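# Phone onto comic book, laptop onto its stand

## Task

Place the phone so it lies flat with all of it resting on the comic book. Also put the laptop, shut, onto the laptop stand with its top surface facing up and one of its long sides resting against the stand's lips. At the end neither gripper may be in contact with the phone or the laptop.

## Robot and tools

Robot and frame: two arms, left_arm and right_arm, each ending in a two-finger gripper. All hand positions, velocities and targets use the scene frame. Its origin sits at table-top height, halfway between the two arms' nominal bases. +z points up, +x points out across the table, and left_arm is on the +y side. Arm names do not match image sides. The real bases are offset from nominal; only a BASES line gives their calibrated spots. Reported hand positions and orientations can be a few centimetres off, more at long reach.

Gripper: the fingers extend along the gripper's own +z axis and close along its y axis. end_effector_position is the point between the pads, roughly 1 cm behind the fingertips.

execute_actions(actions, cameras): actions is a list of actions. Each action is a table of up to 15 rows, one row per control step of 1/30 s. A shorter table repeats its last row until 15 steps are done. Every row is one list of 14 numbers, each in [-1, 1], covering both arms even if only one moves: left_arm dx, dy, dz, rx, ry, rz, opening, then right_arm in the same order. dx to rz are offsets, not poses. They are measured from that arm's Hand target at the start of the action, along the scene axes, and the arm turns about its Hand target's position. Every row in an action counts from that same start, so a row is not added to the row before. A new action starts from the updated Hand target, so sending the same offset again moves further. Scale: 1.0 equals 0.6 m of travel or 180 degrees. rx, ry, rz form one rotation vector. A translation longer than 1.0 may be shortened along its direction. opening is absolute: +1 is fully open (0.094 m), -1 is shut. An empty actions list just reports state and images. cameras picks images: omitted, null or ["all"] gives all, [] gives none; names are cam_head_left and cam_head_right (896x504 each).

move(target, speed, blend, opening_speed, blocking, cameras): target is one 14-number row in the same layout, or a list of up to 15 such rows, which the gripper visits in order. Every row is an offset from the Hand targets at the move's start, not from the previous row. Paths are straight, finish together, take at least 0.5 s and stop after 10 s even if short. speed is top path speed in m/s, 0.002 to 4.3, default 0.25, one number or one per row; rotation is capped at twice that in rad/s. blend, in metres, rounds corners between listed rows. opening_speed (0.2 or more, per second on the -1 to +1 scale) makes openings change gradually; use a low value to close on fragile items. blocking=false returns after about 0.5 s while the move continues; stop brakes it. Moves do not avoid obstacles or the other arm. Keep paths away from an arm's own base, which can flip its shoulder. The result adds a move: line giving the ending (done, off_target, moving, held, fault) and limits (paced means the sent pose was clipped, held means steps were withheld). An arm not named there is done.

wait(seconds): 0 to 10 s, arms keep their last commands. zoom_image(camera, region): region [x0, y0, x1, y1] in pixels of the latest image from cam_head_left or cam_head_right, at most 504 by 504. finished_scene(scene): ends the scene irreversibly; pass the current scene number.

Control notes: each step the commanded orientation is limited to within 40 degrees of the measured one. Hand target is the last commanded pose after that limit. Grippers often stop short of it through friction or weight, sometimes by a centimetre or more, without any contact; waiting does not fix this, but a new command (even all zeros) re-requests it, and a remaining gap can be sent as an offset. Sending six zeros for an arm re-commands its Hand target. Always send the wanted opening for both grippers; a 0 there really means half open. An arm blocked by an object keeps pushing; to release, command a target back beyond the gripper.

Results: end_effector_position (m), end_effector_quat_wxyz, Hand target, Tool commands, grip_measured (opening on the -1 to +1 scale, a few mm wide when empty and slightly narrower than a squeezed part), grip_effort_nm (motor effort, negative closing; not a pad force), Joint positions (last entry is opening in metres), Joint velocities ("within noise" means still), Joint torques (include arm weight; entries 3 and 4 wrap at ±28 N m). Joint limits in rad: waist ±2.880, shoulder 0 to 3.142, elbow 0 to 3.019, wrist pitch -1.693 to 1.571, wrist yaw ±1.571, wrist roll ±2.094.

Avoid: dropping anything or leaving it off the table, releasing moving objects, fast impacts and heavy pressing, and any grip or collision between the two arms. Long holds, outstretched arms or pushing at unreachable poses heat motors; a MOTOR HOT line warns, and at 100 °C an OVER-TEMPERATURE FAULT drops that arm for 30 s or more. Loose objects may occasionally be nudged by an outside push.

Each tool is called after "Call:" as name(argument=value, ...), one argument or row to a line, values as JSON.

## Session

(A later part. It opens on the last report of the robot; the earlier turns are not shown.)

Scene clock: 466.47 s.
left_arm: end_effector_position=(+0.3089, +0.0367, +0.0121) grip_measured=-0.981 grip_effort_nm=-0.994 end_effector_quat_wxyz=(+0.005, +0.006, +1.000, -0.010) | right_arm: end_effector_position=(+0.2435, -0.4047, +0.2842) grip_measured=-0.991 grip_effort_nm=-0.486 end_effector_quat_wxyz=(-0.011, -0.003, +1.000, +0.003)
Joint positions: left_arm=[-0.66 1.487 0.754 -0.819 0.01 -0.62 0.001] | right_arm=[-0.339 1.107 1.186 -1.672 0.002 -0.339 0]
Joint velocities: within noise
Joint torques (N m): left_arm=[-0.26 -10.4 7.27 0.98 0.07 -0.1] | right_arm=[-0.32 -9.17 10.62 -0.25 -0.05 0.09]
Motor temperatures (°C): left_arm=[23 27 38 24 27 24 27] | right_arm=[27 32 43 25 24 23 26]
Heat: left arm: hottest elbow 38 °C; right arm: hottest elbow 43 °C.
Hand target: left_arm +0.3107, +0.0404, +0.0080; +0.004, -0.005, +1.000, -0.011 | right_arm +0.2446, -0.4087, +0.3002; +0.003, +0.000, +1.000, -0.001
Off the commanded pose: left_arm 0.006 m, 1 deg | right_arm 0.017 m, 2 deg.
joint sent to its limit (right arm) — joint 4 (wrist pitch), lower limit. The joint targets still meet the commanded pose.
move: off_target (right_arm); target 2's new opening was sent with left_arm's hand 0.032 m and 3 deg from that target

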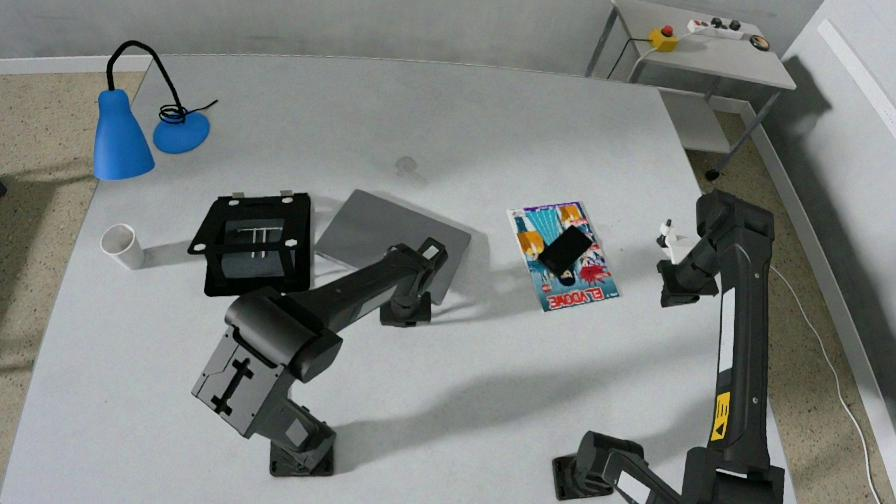

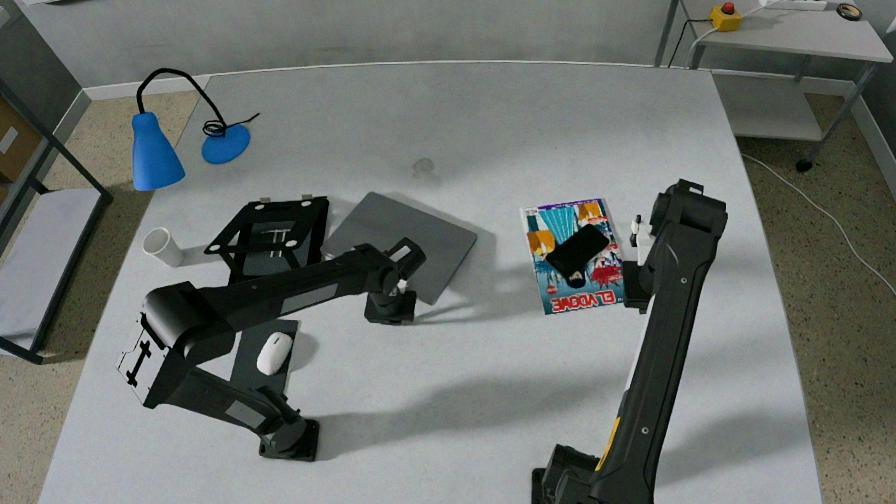

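Call:
move(
  target=[
    [0.02,-0.04,-0.005,0,0,0,-1, 0,0,0,0,0,0,-1],
    [0.26,-0.045,-0.01,0,0,0,-1, 0,0,0,0,0,0,-1],
  ],
  speed=0.1,
)

Call:
zoom_image(
  camera="cam_head_left",
  region=[280, 160, 500, 340],
)

Call:
zoom_image(
  camera="cam_head_right",
  region=[280, 160, 500, 340],
)

Scene clock: 472.30 s.
left_arm: end_effector_position=(+0.4343, +0.0061, +0.0114) grip_measured=-0.981 grip_effort_nm=-0.989 end_effector_quat_wxyz=(-0.006, +0.010, +1.000, -0.013) | right_arm: end_effector_position=(+0.2435, -0.4047, +0.2842) grip_measured=-0.991 grip_effort_nm=-0.486 end_effector_quat_wxyz=(-0.011, -0.003, +1.000, +0.003)
Joint positions: left_arm=[-0.548 1.77 1.12 -0.918 0.028 -0.498 0.001] | right_arm=[-0.339 1.107 1.186 -1.672 0.002 -0.339 0]
Joint velocities: within noise
Joint torques (N m): left_arm=[1.61 -11.87 13.27 0.75 -0.5 0.13] | right_arm=[-0.38 -9.11 10.63 -0.23 -0.05 0.09]
Motor temperatures (°C): left_arm=[23 27 38 24 27 24 28] | right_arm=[27 32 43 25 24 23 26]
Heat: left arm: hottest elbow 38 °C; right arm: hottest elbow 43 °C.
Hand target: left_arm +0.4666, +0.0134, +0.0019; +0.003, -0.005, +1.000, -0.011 | right_arm +0.2446, -0.4087, +0.3002; +0.003, +0.000, +1.000, -0.001
Off the commanded pose: left_arm 0.035 m, 2 deg | right_arm 0.017 m, 2 deg.
joint sent to its limit (right arm) — joint 4 (wrist pitch), lower limit. The joint targets still meet the commanded pose.
move: off_target (left_arm, right_arm)

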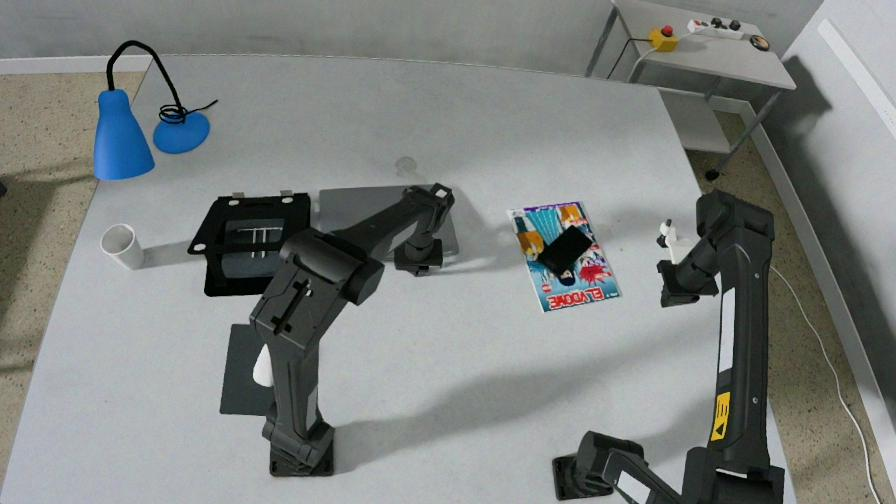

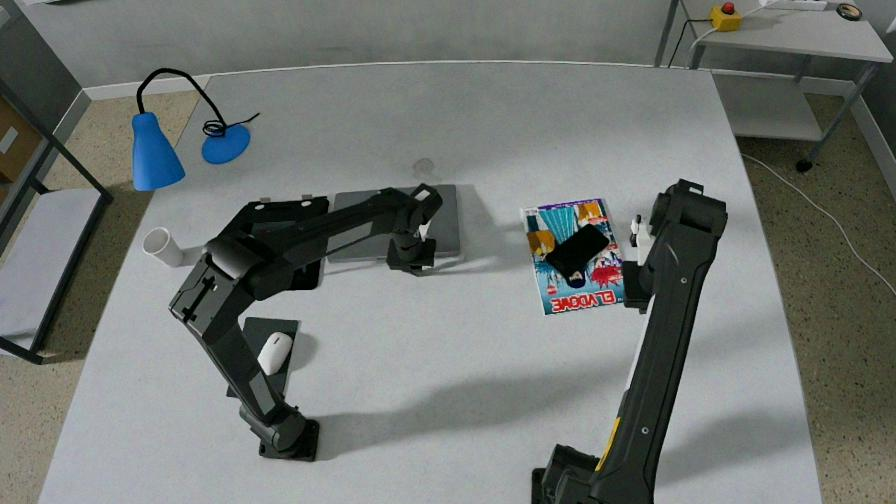

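Scaled by 2.291.

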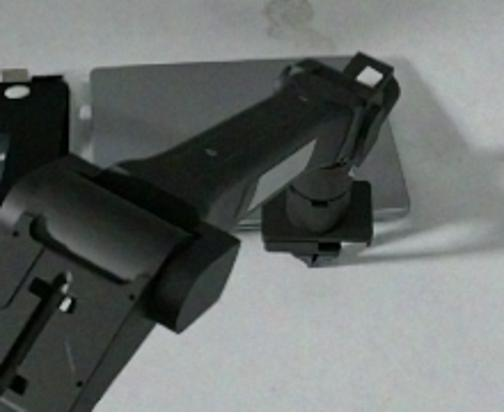

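Scaled by 2.291.

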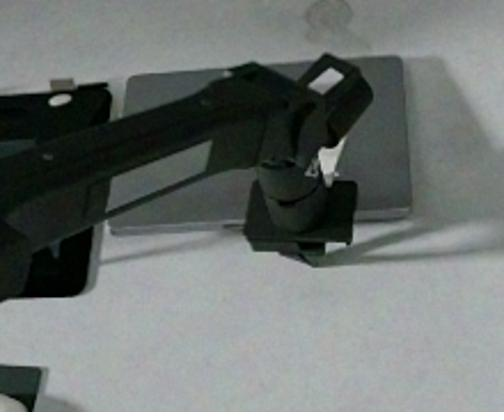

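Call:
move(
  target=[
    [-0.13,0.0,0.01,0,0,0,-1, 0,0,0,0,0,0,-1],
    [-0.13,0.215,0.01,0,0,0,-1, 0,0,0,0,0,0,-1],
    [0.11,0.215,0,0,0,0,-1, 0,0,0,0,0,0,-1],
  ],
  speed=[0.15,0.15,0.1],
)

Call:
zoom_image(
  camera="cam_head_left",
  region=[280, 160, 500, 340],
)

Call:
zoom_image(
  camera="cam_head_right",
  region=[280, 160, 500, 340],
)

Scene clock: 482.33 s.
left_arm: end_effector_position=(+0.5078, +0.1389, +0.0119) grip_measured=-0.981 grip_effort_nm=-0.984 end_effector_quat_wxyz=(-0.008, -0.001, +1.000, -0.010) | right_arm: end_effector_position=(+0.2435, -0.4047, +0.2842) grip_measured=-0.991 grip_effort_nm=-0.486 end_effector_quat_wxyz=(-0.011, -0.003, +1.000, +0.003)
Joint positions: left_arm=[-0.234 1.821 1.197 -0.96 0.022 -0.208 0.001] | right_arm=[-0.339 1.107 1.186 -1.672 0.002 -0.339 0]
Joint velocities: within noise
Joint torques (N m): left_arm=[-0.38 -13.8 12.67 1.36 -0.13 0.09] | right_arm=[-0.38 -9.11 10.62 -0.23 -0.05 0.09]
Motor temperatures (°C): left_arm=[23 27 37 24 27 24 28] | right_arm=[27 32 44 25 24 23 26]
Heat: left arm: hottest elbow 37 °C; right arm: hottest elbow 44 °C.
Hand target: left_arm +0.5327, +0.1423, +0.0020; +0.004, -0.005, +1.000, -0.011 | right_arm +0.2446, -0.4087, +0.3002; +0.003, +0.000, +1.000, -0.001
Off the commanded pose: left_arm 0.027 m, 1 deg | right_arm 0.017 m, 2 deg.
joint sent to its limit (right arm) — joint 4 (wrist pitch), lower limit. The joint targets still meet the commanded pose.
move: off_target (left_arm, right_arm)

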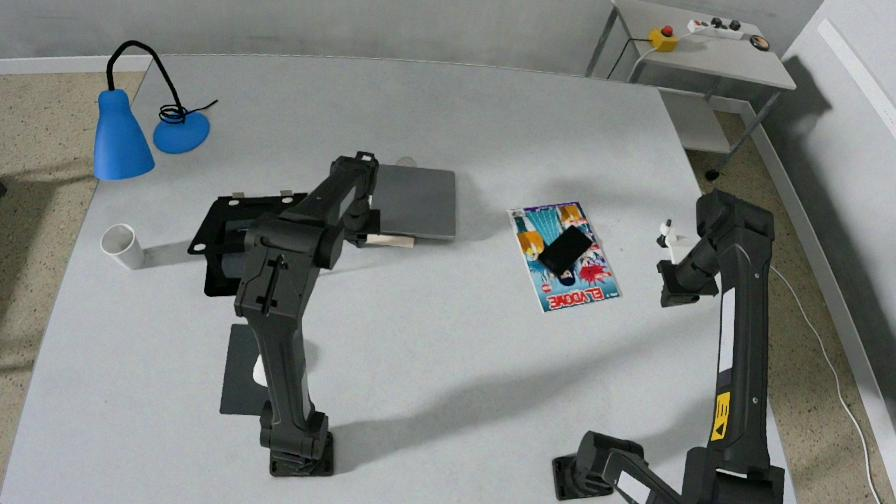

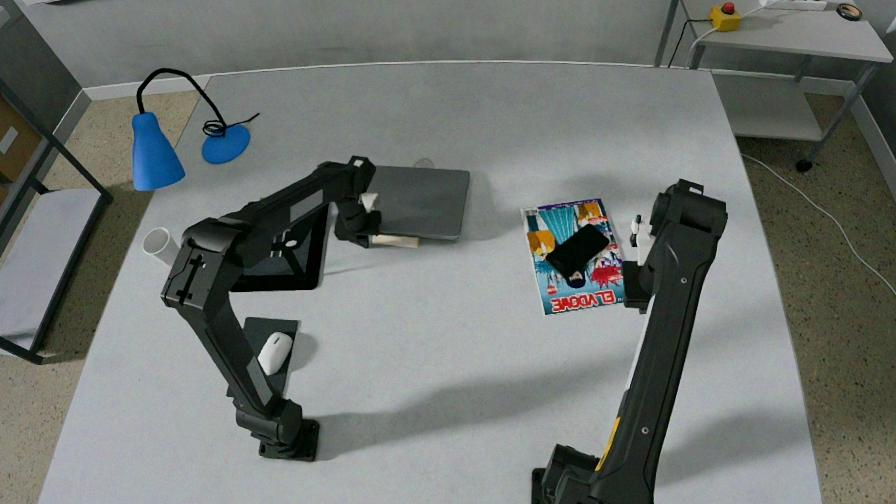

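Scaled by 2.291.

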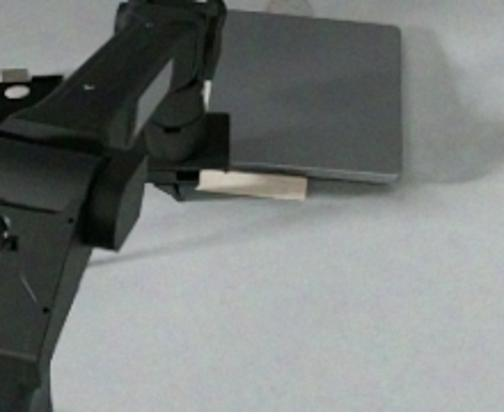

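Scaled by 2.291.

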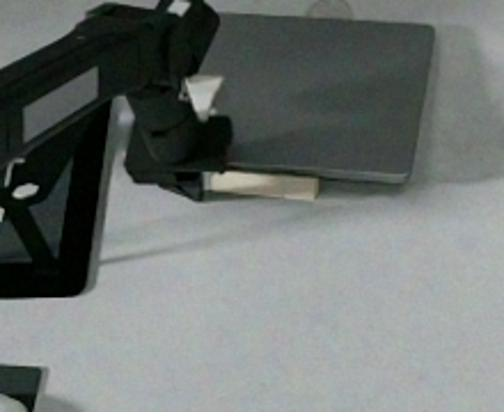

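Call:
move(
  target=[
    [-0.08,0.0,0.01,0,0,0,-1, 0,0,0,0,0,0,-1],
    [-0.2,0.1,0.35,0,0,0,-1, 0,0,0,0,0,0,-1],
  ],
  speed=[0.15,0.3],
)

Call:
zoom_image(
  camera="cam_head_left",
  region=[290, 140, 490, 290],
)

Call:
zoom_image(
  camera="cam_head_right",
  region=[290, 140, 490, 290],
)

Scene clock: 513.07 s.
left_arm: end_effector_position=(+0.3928, +0.1993, +0.1851) grip_measured=-0.981 grip_effort_nm=-0.984 end_effector_quat_wxyz=(-0.027, -0.003, +1.000, -0.007) | right_arm: end_effector_position=(+0.2435, -0.4047, +0.2842) grip_measured=-0.991 grip_effort_nm=-0.486 end_effector_quat_wxyz=(-0.011, -0.003, +1.000, +0.003)
Joint positions: left_arm=[-0.137 1.35 1.127 -1.401 0.021 -0.114 0.001] | right_arm=[-0.339 1.107 1.186 -1.672 0.002 -0.339 0]
Joint velocities: within noise
Joint torques (N m): left_arm=[-0.79 -11.69 16.27 -0.14 -0.02 0.17] | right_arm=[-0.44 -9.23 10.63 -0.24 -0.05 0.09]
Motor temperatures (°C): left_arm=[23 27 37 24 27 24 28] | right_arm=[27 32 44 25 24 23 26]
Heat: left arm: hottest elbow 37 °C; right arm: hottest elbow 44 °C.
Hand target: left_arm +0.4127, +0.2024, +0.2120; +0.004, -0.005, +1.000, -0.011 | right_arm +0.2446, -0.4087, +0.3002; +0.003, +0.000, +1.000, -0.001
Off the commanded pose: left_arm 0.034 m, 4 deg | right_arm 0.017 m, 2 deg.
joint sent to its limit (right arm) — joint 4 (wrist pitch), lower limit. The joint targets still meet the commanded pose.
move: off_target (left_arm, right_arm)

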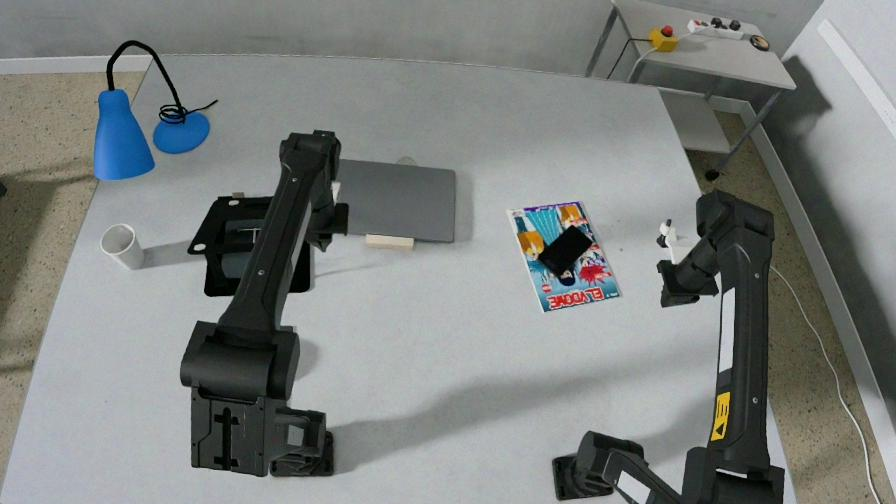

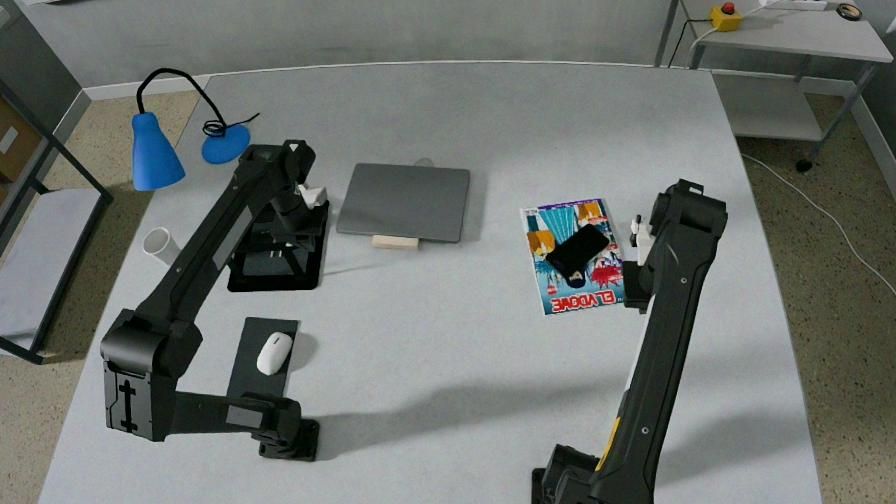

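Scaled by 2.520.

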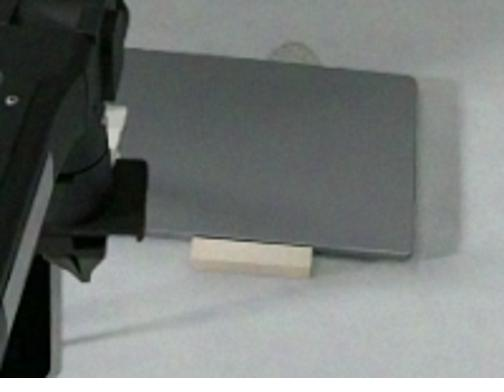

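Scaled by 2.520.

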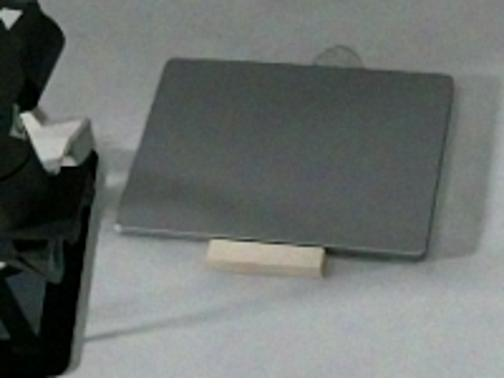

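Call:
move(
  target=[
    [-0.1,0.05,0.1,0,0,0,1, 0.0,0.0,0.0,0,0,0,1],
    [-0.033,0,0.1,0.352,-0.352,-0.405,1, 0.342,0.465,-0.167,0.430,-0.178,-0.205,1],
  ],
  speed=[0.2,0.3],
)

Call:
zoom_image(
  camera="cam_head_left",
  region=[330, 160, 560, 330],
)

Call:
zoom_image(
  camera="cam_head_right",
  region=[330, 160, 560, 330],
)

Scene clock: 540.63 s.
left_arm: end_effector_position=(+0.3932, +0.1972, +0.2716) grip_measured=+0.998 grip_effort_nm=0.125 end_effector_quat_wxyz=(+0.461, +0.543, +0.541, +0.446) | right_arm: end_effector_position=(+0.4532, -0.1343, +0.2132) grip_measured=+0.999 grip_effort_nm=0.056 end_effector_quat_wxyz=(+0.262, +0.286, +0.695, +0.606)
Joint positions: left_arm=[-0.242 0.624 0.382 0.062 -0.192 1.521 0.094] | right_arm=[0.151 1.385 0.607 0.62 -0.608 1.462 0.094]
Joint velocities: within noise
Joint torques (N m): left_arm=[0.09 -2.96 10.78 2.66 0.07 0.03] | right_arm=[1.2 -9.82 6.24 2.03 0.03 0.14]
Motor temperatures (°C): left_arm=[23 28 41 24 27 23 28] | right_arm=[27 32 43 25 24 23 26]
Heat: left arm: hottest elbow 41 °C; right arm: hottest elbow 43 °C.
Hand target: left_arm +0.3929, +0.2023, +0.2721; +0.463, +0.538, +0.539, +0.454 | right_arm +0.4498, -0.1296, +0.1999; +0.252, +0.291, +0.697, +0.604
Off the commanded pose: left_arm 0.005 m, 1 deg | right_arm 0.014 m, 1 deg.
move: off_target (right_arm)

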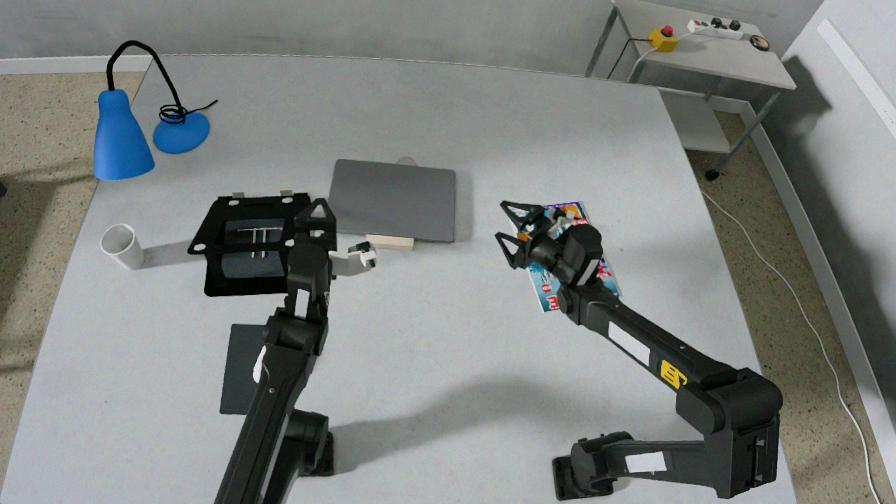

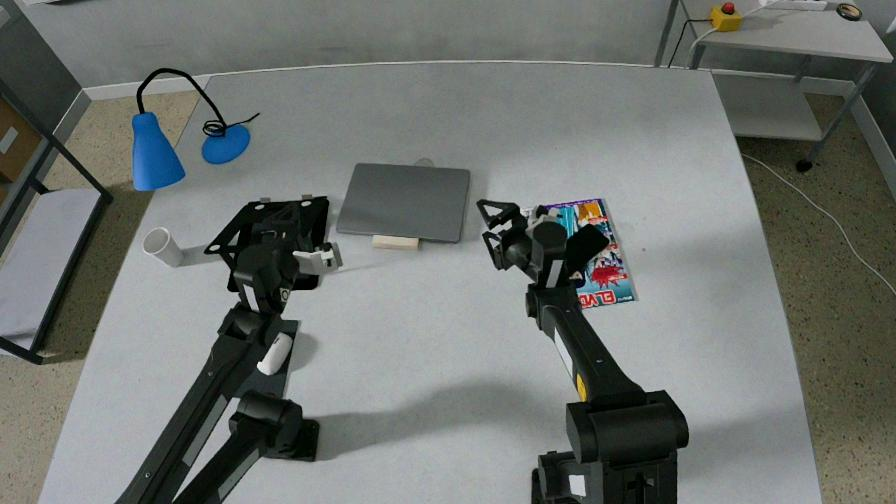

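Scaled by 2.191.

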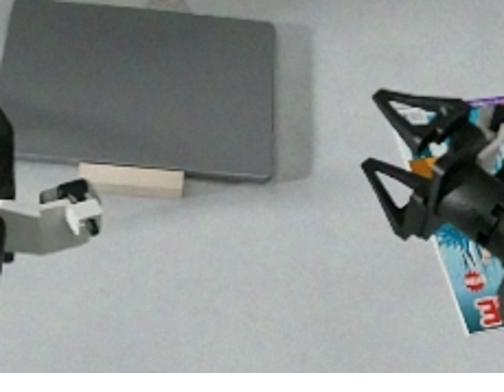

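Scaled by 2.191.

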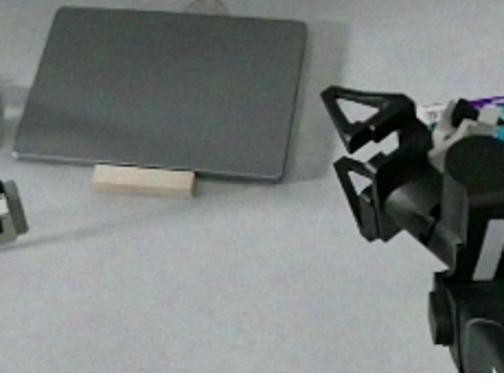

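Call:
move(
  target=[0,0,0,0,0,0,1, 0,0.05,-0.217,0,0,0,1],
  speed=0.2,
)

Call:
zoom_image(
  camera="cam_head_left",
  region=[330, 160, 560, 330],
)

Call:
zoom_image(
  camera="cam_head_right",
  region=[330, 160, 560, 330],
)

Scene clock: 547.20 s.
left_arm: end_effector_position=(+0.3932, +0.1972, +0.2716) grip_measured=+0.998 grip_effort_nm=0.120 end_effector_quat_wxyz=(+0.461, +0.543, +0.541, +0.446) | right_arm: end_effector_position=(+0.4496, -0.1057, +0.0728) grip_measured=+0.999 grip_effort_nm=0.061 end_effector_quat_wxyz=(+0.255, +0.293, +0.699, +0.601)
Joint positions: left_arm=[-0.242 0.624 0.382 0.062 -0.192 1.521 0.094] | right_arm=[0.231 1.837 0.549 1.116 -0.529 1.479 0.094]
Joint velocities: within noise
Joint torques (N m): left_arm=[-0.32 -2.61 11.02 2.73 0.04 0.05] | right_arm=[1.2 -13.04 4.15 2.24 0.05 0.11]
Motor temperatures (°C): left_arm=[23 27 40 24 27 23 28] | right_arm=[27 32 42 25 24 23 26]
Heat: left arm: hottest elbow 40 °C; right arm: hottest elbow 42 °C.
Hand target: left_arm +0.3929, +0.2023, +0.2720; +0.462, +0.538, +0.539, +0.454 | right_arm +0.4500, -0.0997, +0.0697; +0.252, +0.291, +0.697, +0.604
Off the commanded pose: left_arm 0.005 m, 1 deg | right_arm 0.007 m, 1 deg.
move: done

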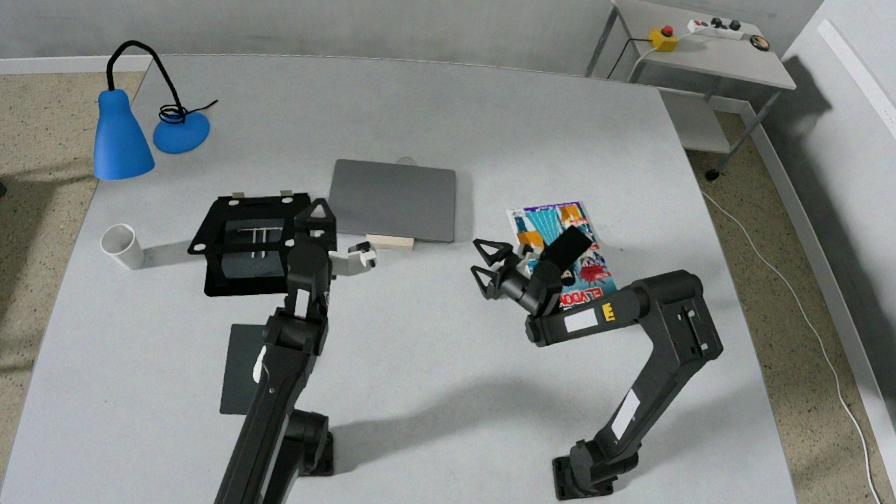

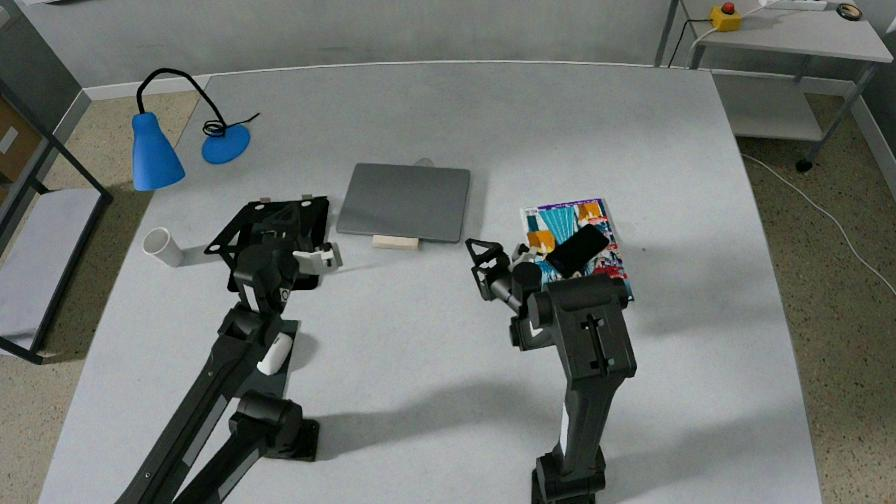

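Scaled by 2.191.

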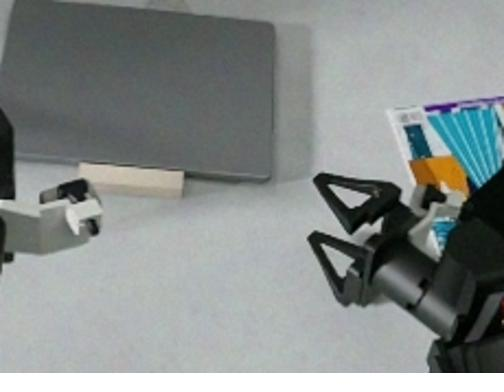

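Scaled by 2.191.

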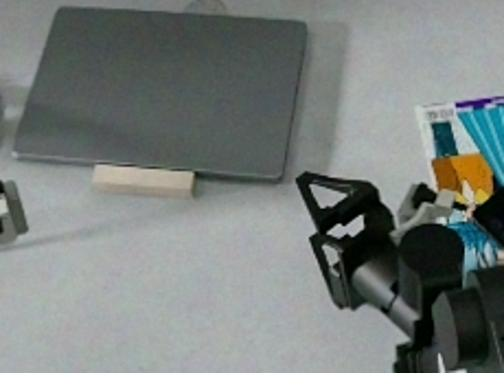

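Call:
move(
  target=[
    [0,0,0,0,0,0,1, 0.0,0.0,-0.025,0,0,0,1],
    [0,0,0,0,0,0,1, 0.1,0.08,-0.025,0,0,0,1],
  ],
  speed=0.1,
)

Call:
zoom_image(
  camera="cam_head_left",
  region=[330, 160, 560, 330],
)

Call:
zoom_image(
  camera="cam_head_right",
  region=[330, 160, 560, 330],
)

Scene clock: 554.03 s.
left_arm: end_effector_position=(+0.3932, +0.1972, +0.2716) grip_measured=+0.998 grip_effort_nm=0.125 end_effector_quat_wxyz=(+0.461, +0.543, +0.541, +0.446) | right_arm: end_effector_position=(+0.5027, -0.0611, +0.0677) grip_measured=+0.999 grip_effort_nm=0.061 end_effector_quat_wxyz=(+0.265, +0.285, +0.693, +0.607)
Joint positions: left_arm=[-0.242 0.624 0.382 0.062 -0.192 1.521 0.094] | right_arm=[0.303 1.947 0.727 1.081 -0.458 1.489 0.094]
Joint velocities: within noise
Joint torques (N m): left_arm=[-0.44 -2.78 10.91 2.66 0.13 0.03] | right_arm=[1.26 -14.15 6.5 1.1 0.07 0.16]
Motor temperatures (°C): left_arm=[23 27 40 24 27 23 28] | right_arm=[27 32 41 25 24 23 25]
Heat: left arm: hottest elbow 40 °C; right arm: hottest elbow 41 °C.
Hand target: left_arm +0.3929, +0.2023, +0.2720; +0.462, +0.538, +0.539, +0.454 | right_arm +0.5099, -0.0516, +0.0547; +0.252, +0.291, +0.697, +0.605
Off the commanded pose: left_arm 0.005 m, 1 deg | right_arm 0.018 m, 2 deg.
move: off_target (right_arm)

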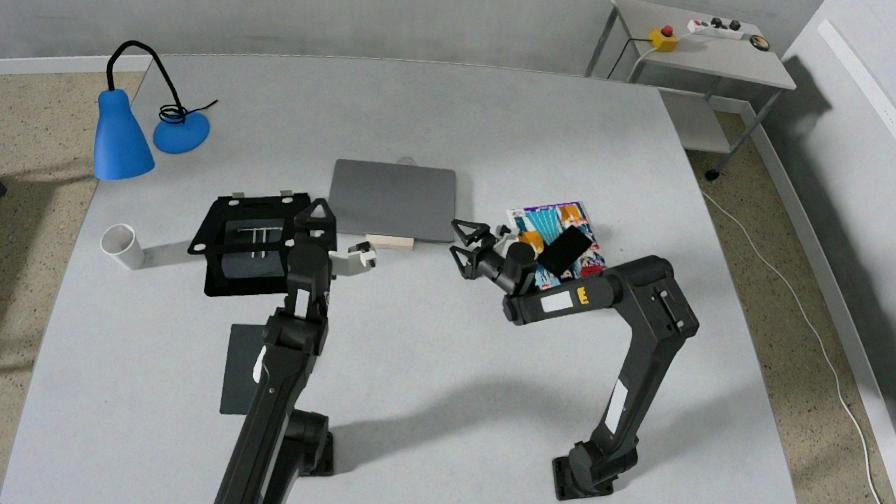

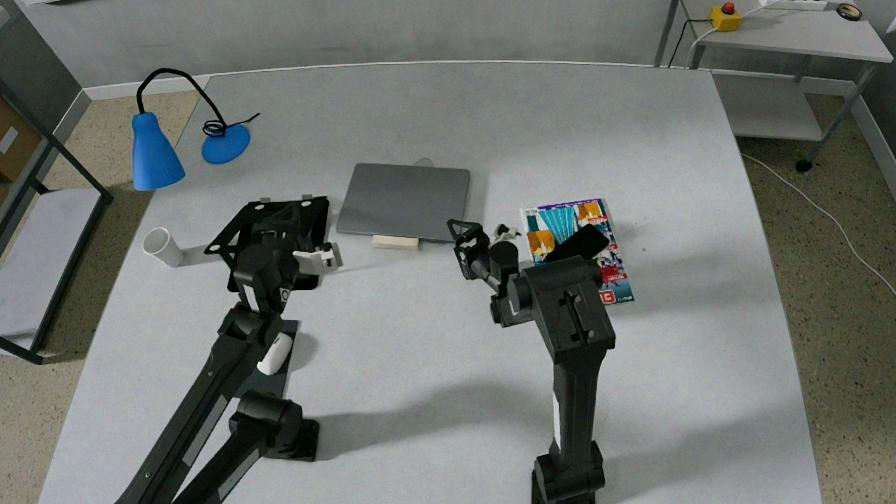

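Scaled by 2.191.

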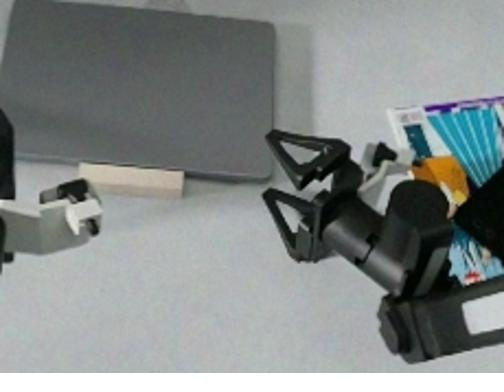

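Scaled by 2.191.

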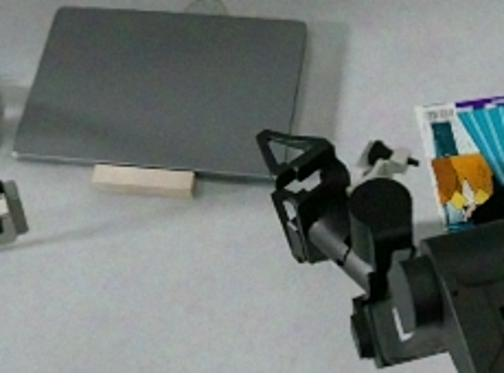

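Call:
move(
  target=[
    [0,0,0,0,0,0,1, -0.01,-0.01,-0.03,0,0,0,1],
    [0,0,0,0,0,0,1, 0.08,0.07,-0.03,0,0,0,1],
  ],
  speed=0.08,
)

Call:
zoom_image(
  camera="cam_head_left",
  region=[330, 160, 560, 330],
)

Call:
zoom_image(
  camera="cam_head_right",
  region=[330, 160, 560, 330],
)

Scene clock: 558.07 s.
left_arm: end_effector_position=(+0.3932, +0.1972, +0.2716) grip_measured=+0.998 grip_effort_nm=0.120 end_effector_quat_wxyz=(+0.461, +0.543, +0.541, +0.446) | right_arm: end_effector_position=(+0.5464, -0.0237, +0.0697) grip_measured=+0.999 grip_effort_nm=0.061 end_effector_quat_wxyz=(+0.269, +0.281, +0.685, +0.616)
Joint positions: left_arm=[-0.242 0.624 0.382 0.062 -0.192 1.521 0.094] | right_arm=[0.348 2.024 0.885 1.035 -0.416 1.506 0.094]
Joint velocities: within noise
Joint torques (N m): left_arm=[-0.44 -2.67 10.95 2.62 0.05 0.02] | right_arm=[1.49 -13.33 8.35 0.62 0.3 0.09]
Motor temperatures (°C): left_arm=[23 27 40 24 27 23 28] | right_arm=[27 33 40 25 24 23 25]
Heat: left arm: hottest elbow 40 °C; right arm: hottest elbow 40 °C.
Hand target: left_arm +0.3929, +0.2023, +0.2720; +0.462, +0.538, +0.539, +0.454 | right_arm +0.5579, -0.0097, +0.0367; +0.252, +0.291, +0.697, +0.604
Off the commanded pose: left_arm 0.005 m, 1 deg | right_arm 0.038 m, 3 deg.
move: off_target (right_arm)

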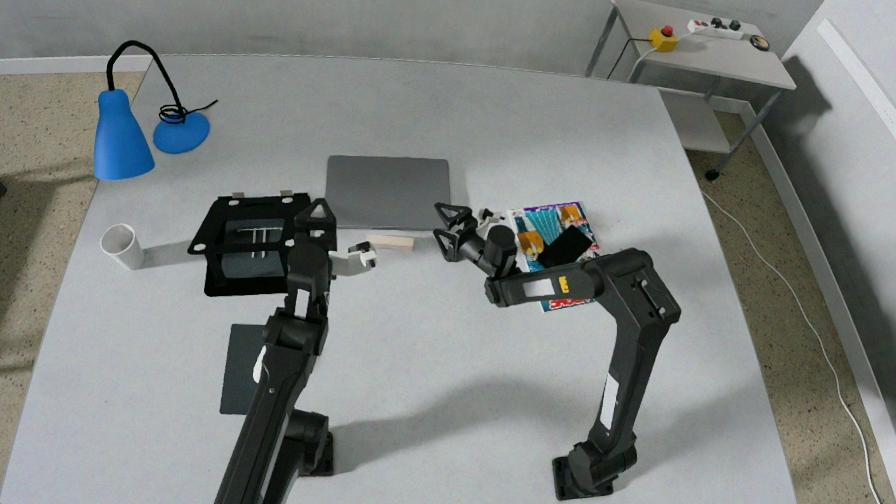

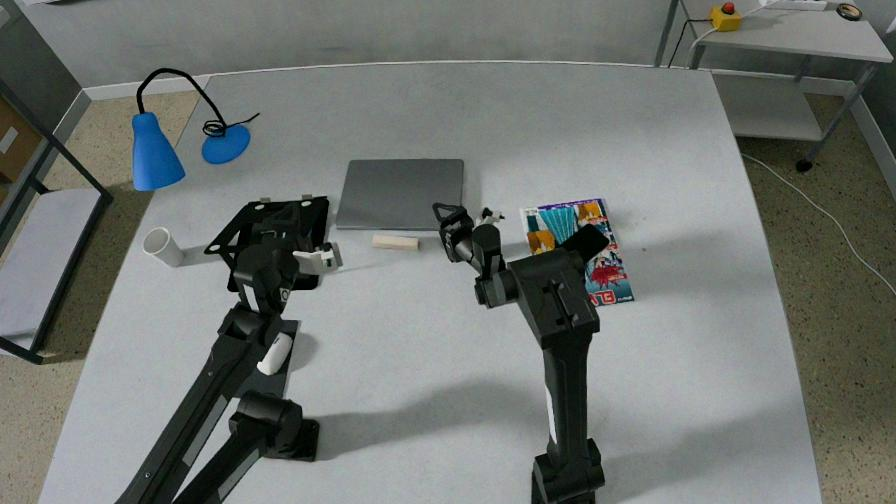

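Scaled by 2.191.

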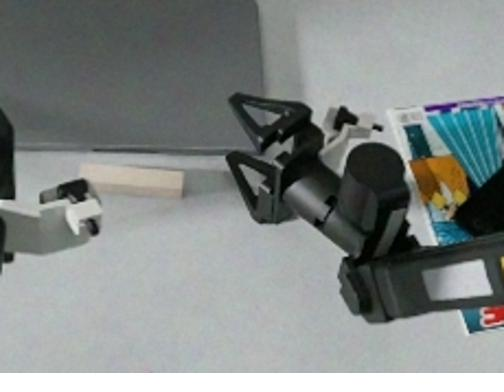

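Scaled by 2.191.

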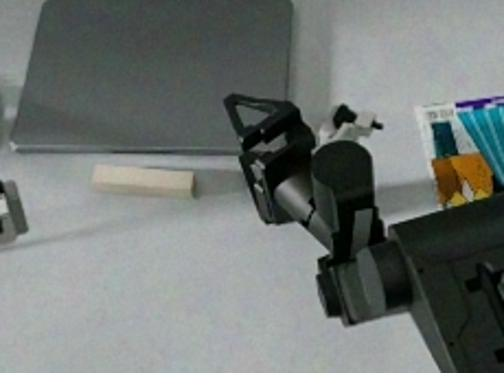

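Call:
zoom_image(
  camera="cam_head_left",
  region=[400, 190, 520, 280],
)

Call:
zoom_image(
  camera="cam_head_right",
  region=[400, 190, 520, 280],
)

Call:
zoom_image(
  camera="cam_head_right",
  region=[330, 150, 480, 260],
)

Scaled by 4.200.

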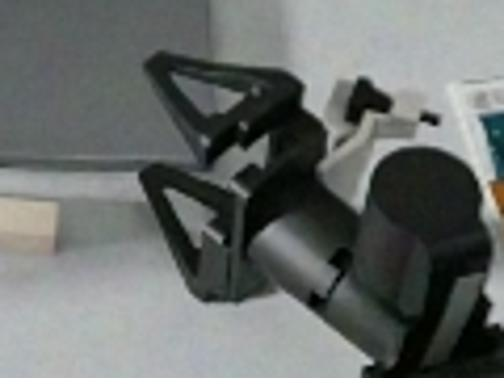

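Scaled by 4.200.

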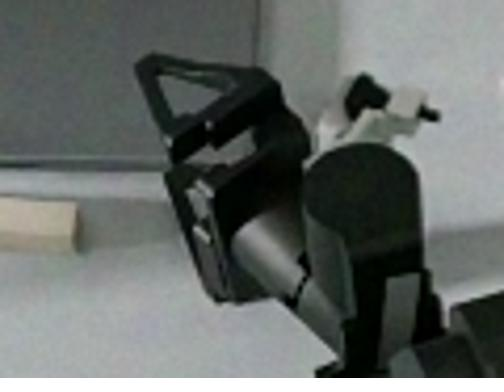

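Scaled by 3.360.

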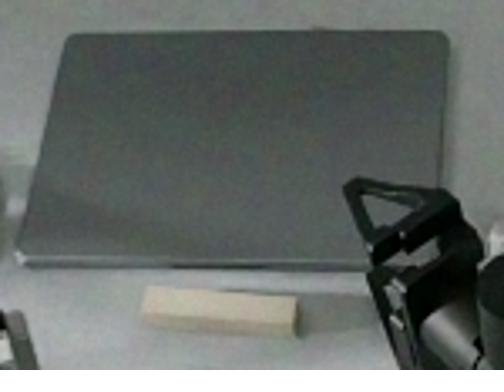

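Call:
move(
  target=[
    [0,0,0,0,0,0,1, -0.06,-0.06,0.0,0,0,0,1],
    [0,0,0,0,0,0,1, -0.06,-0.06,-0.03,0,0,0,1],
  ],
  speed=0.08,
)

Call:
zoom_image(
  camera="cam_head_left",
  region=[310, 140, 520, 280],
)

Call:
zoom_image(
  camera="cam_head_right",
  region=[310, 140, 520, 280],
)

Scene clock: 573.07 s.
left_arm: end_effector_position=(+0.3932, +0.1972, +0.2716) grip_measured=+0.998 grip_effort_nm=0.125 end_effector_quat_wxyz=(+0.461, +0.543, +0.541, +0.446) | right_arm: end_effector_position=(+0.5317, -0.0322, +0.0719) grip_measured=+0.999 grip_effort_nm=0.066 end_effector_quat_wxyz=(+0.274, +0.264, +0.675, +0.632)
Joint positions: left_arm=[-0.242 0.624 0.382 0.062 -0.192 1.521 0.094] | right_arm=[0.335 2.03 0.839 1.135 -0.449 1.51 0.094]
Joint velocities: within noise
Joint torques (N m): left_arm=[-0.32 -2.2 10.78 2.86 0.09 -0.01] | right_arm=[-0.67 -13.33 2.28 1.28 -0.04 0]
Motor temperatures (°C): left_arm=[23 27 39 24 27 23 28] | right_arm=[27 33 41 25 24 23 25]
Heat: left arm: hottest elbow 39 °C; right arm: hottest elbow 41 °C.
Hand target: left_arm +0.3929, +0.2023, +0.2720; +0.462, +0.538, +0.539, +0.454 | right_arm +0.5219, -0.0457, +0.0187; +0.252, +0.291, +0.697, +0.604
Off the commanded pose: left_arm 0.005 m, 1 deg | right_arm 0.056 m, 6 deg.
move: off_target (right_arm)

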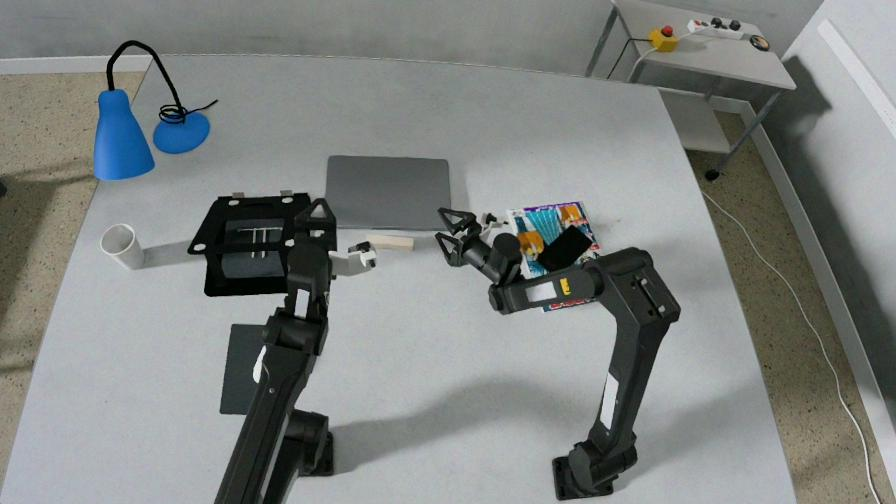

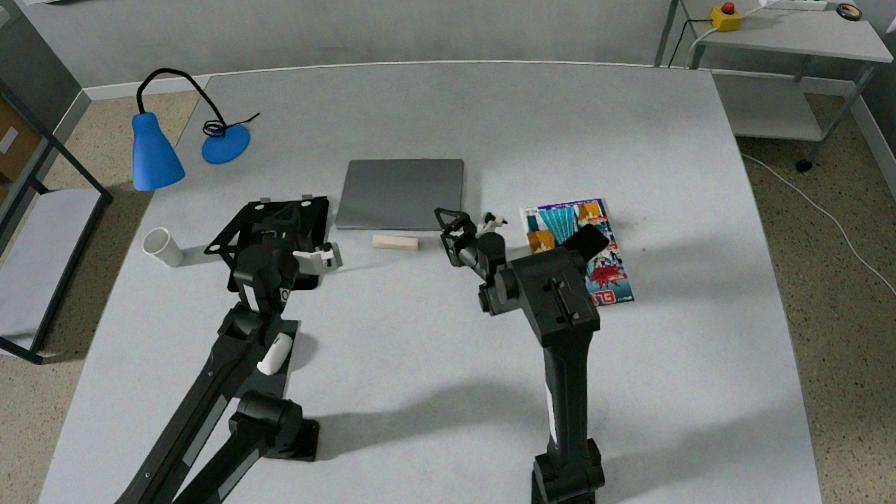

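Scaled by 2.400.

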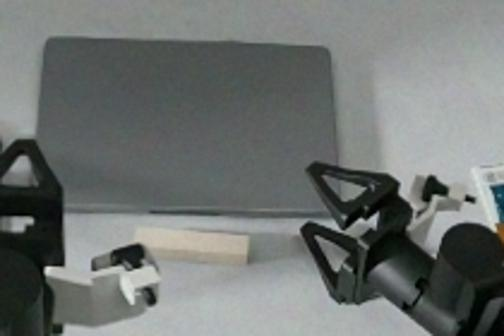

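Scaled by 2.400.

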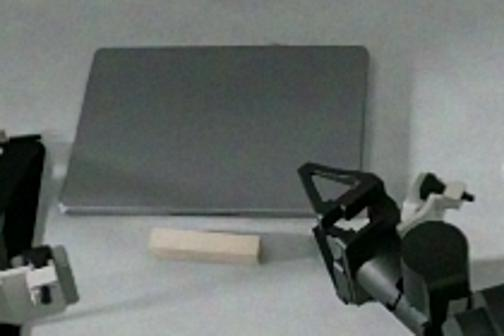

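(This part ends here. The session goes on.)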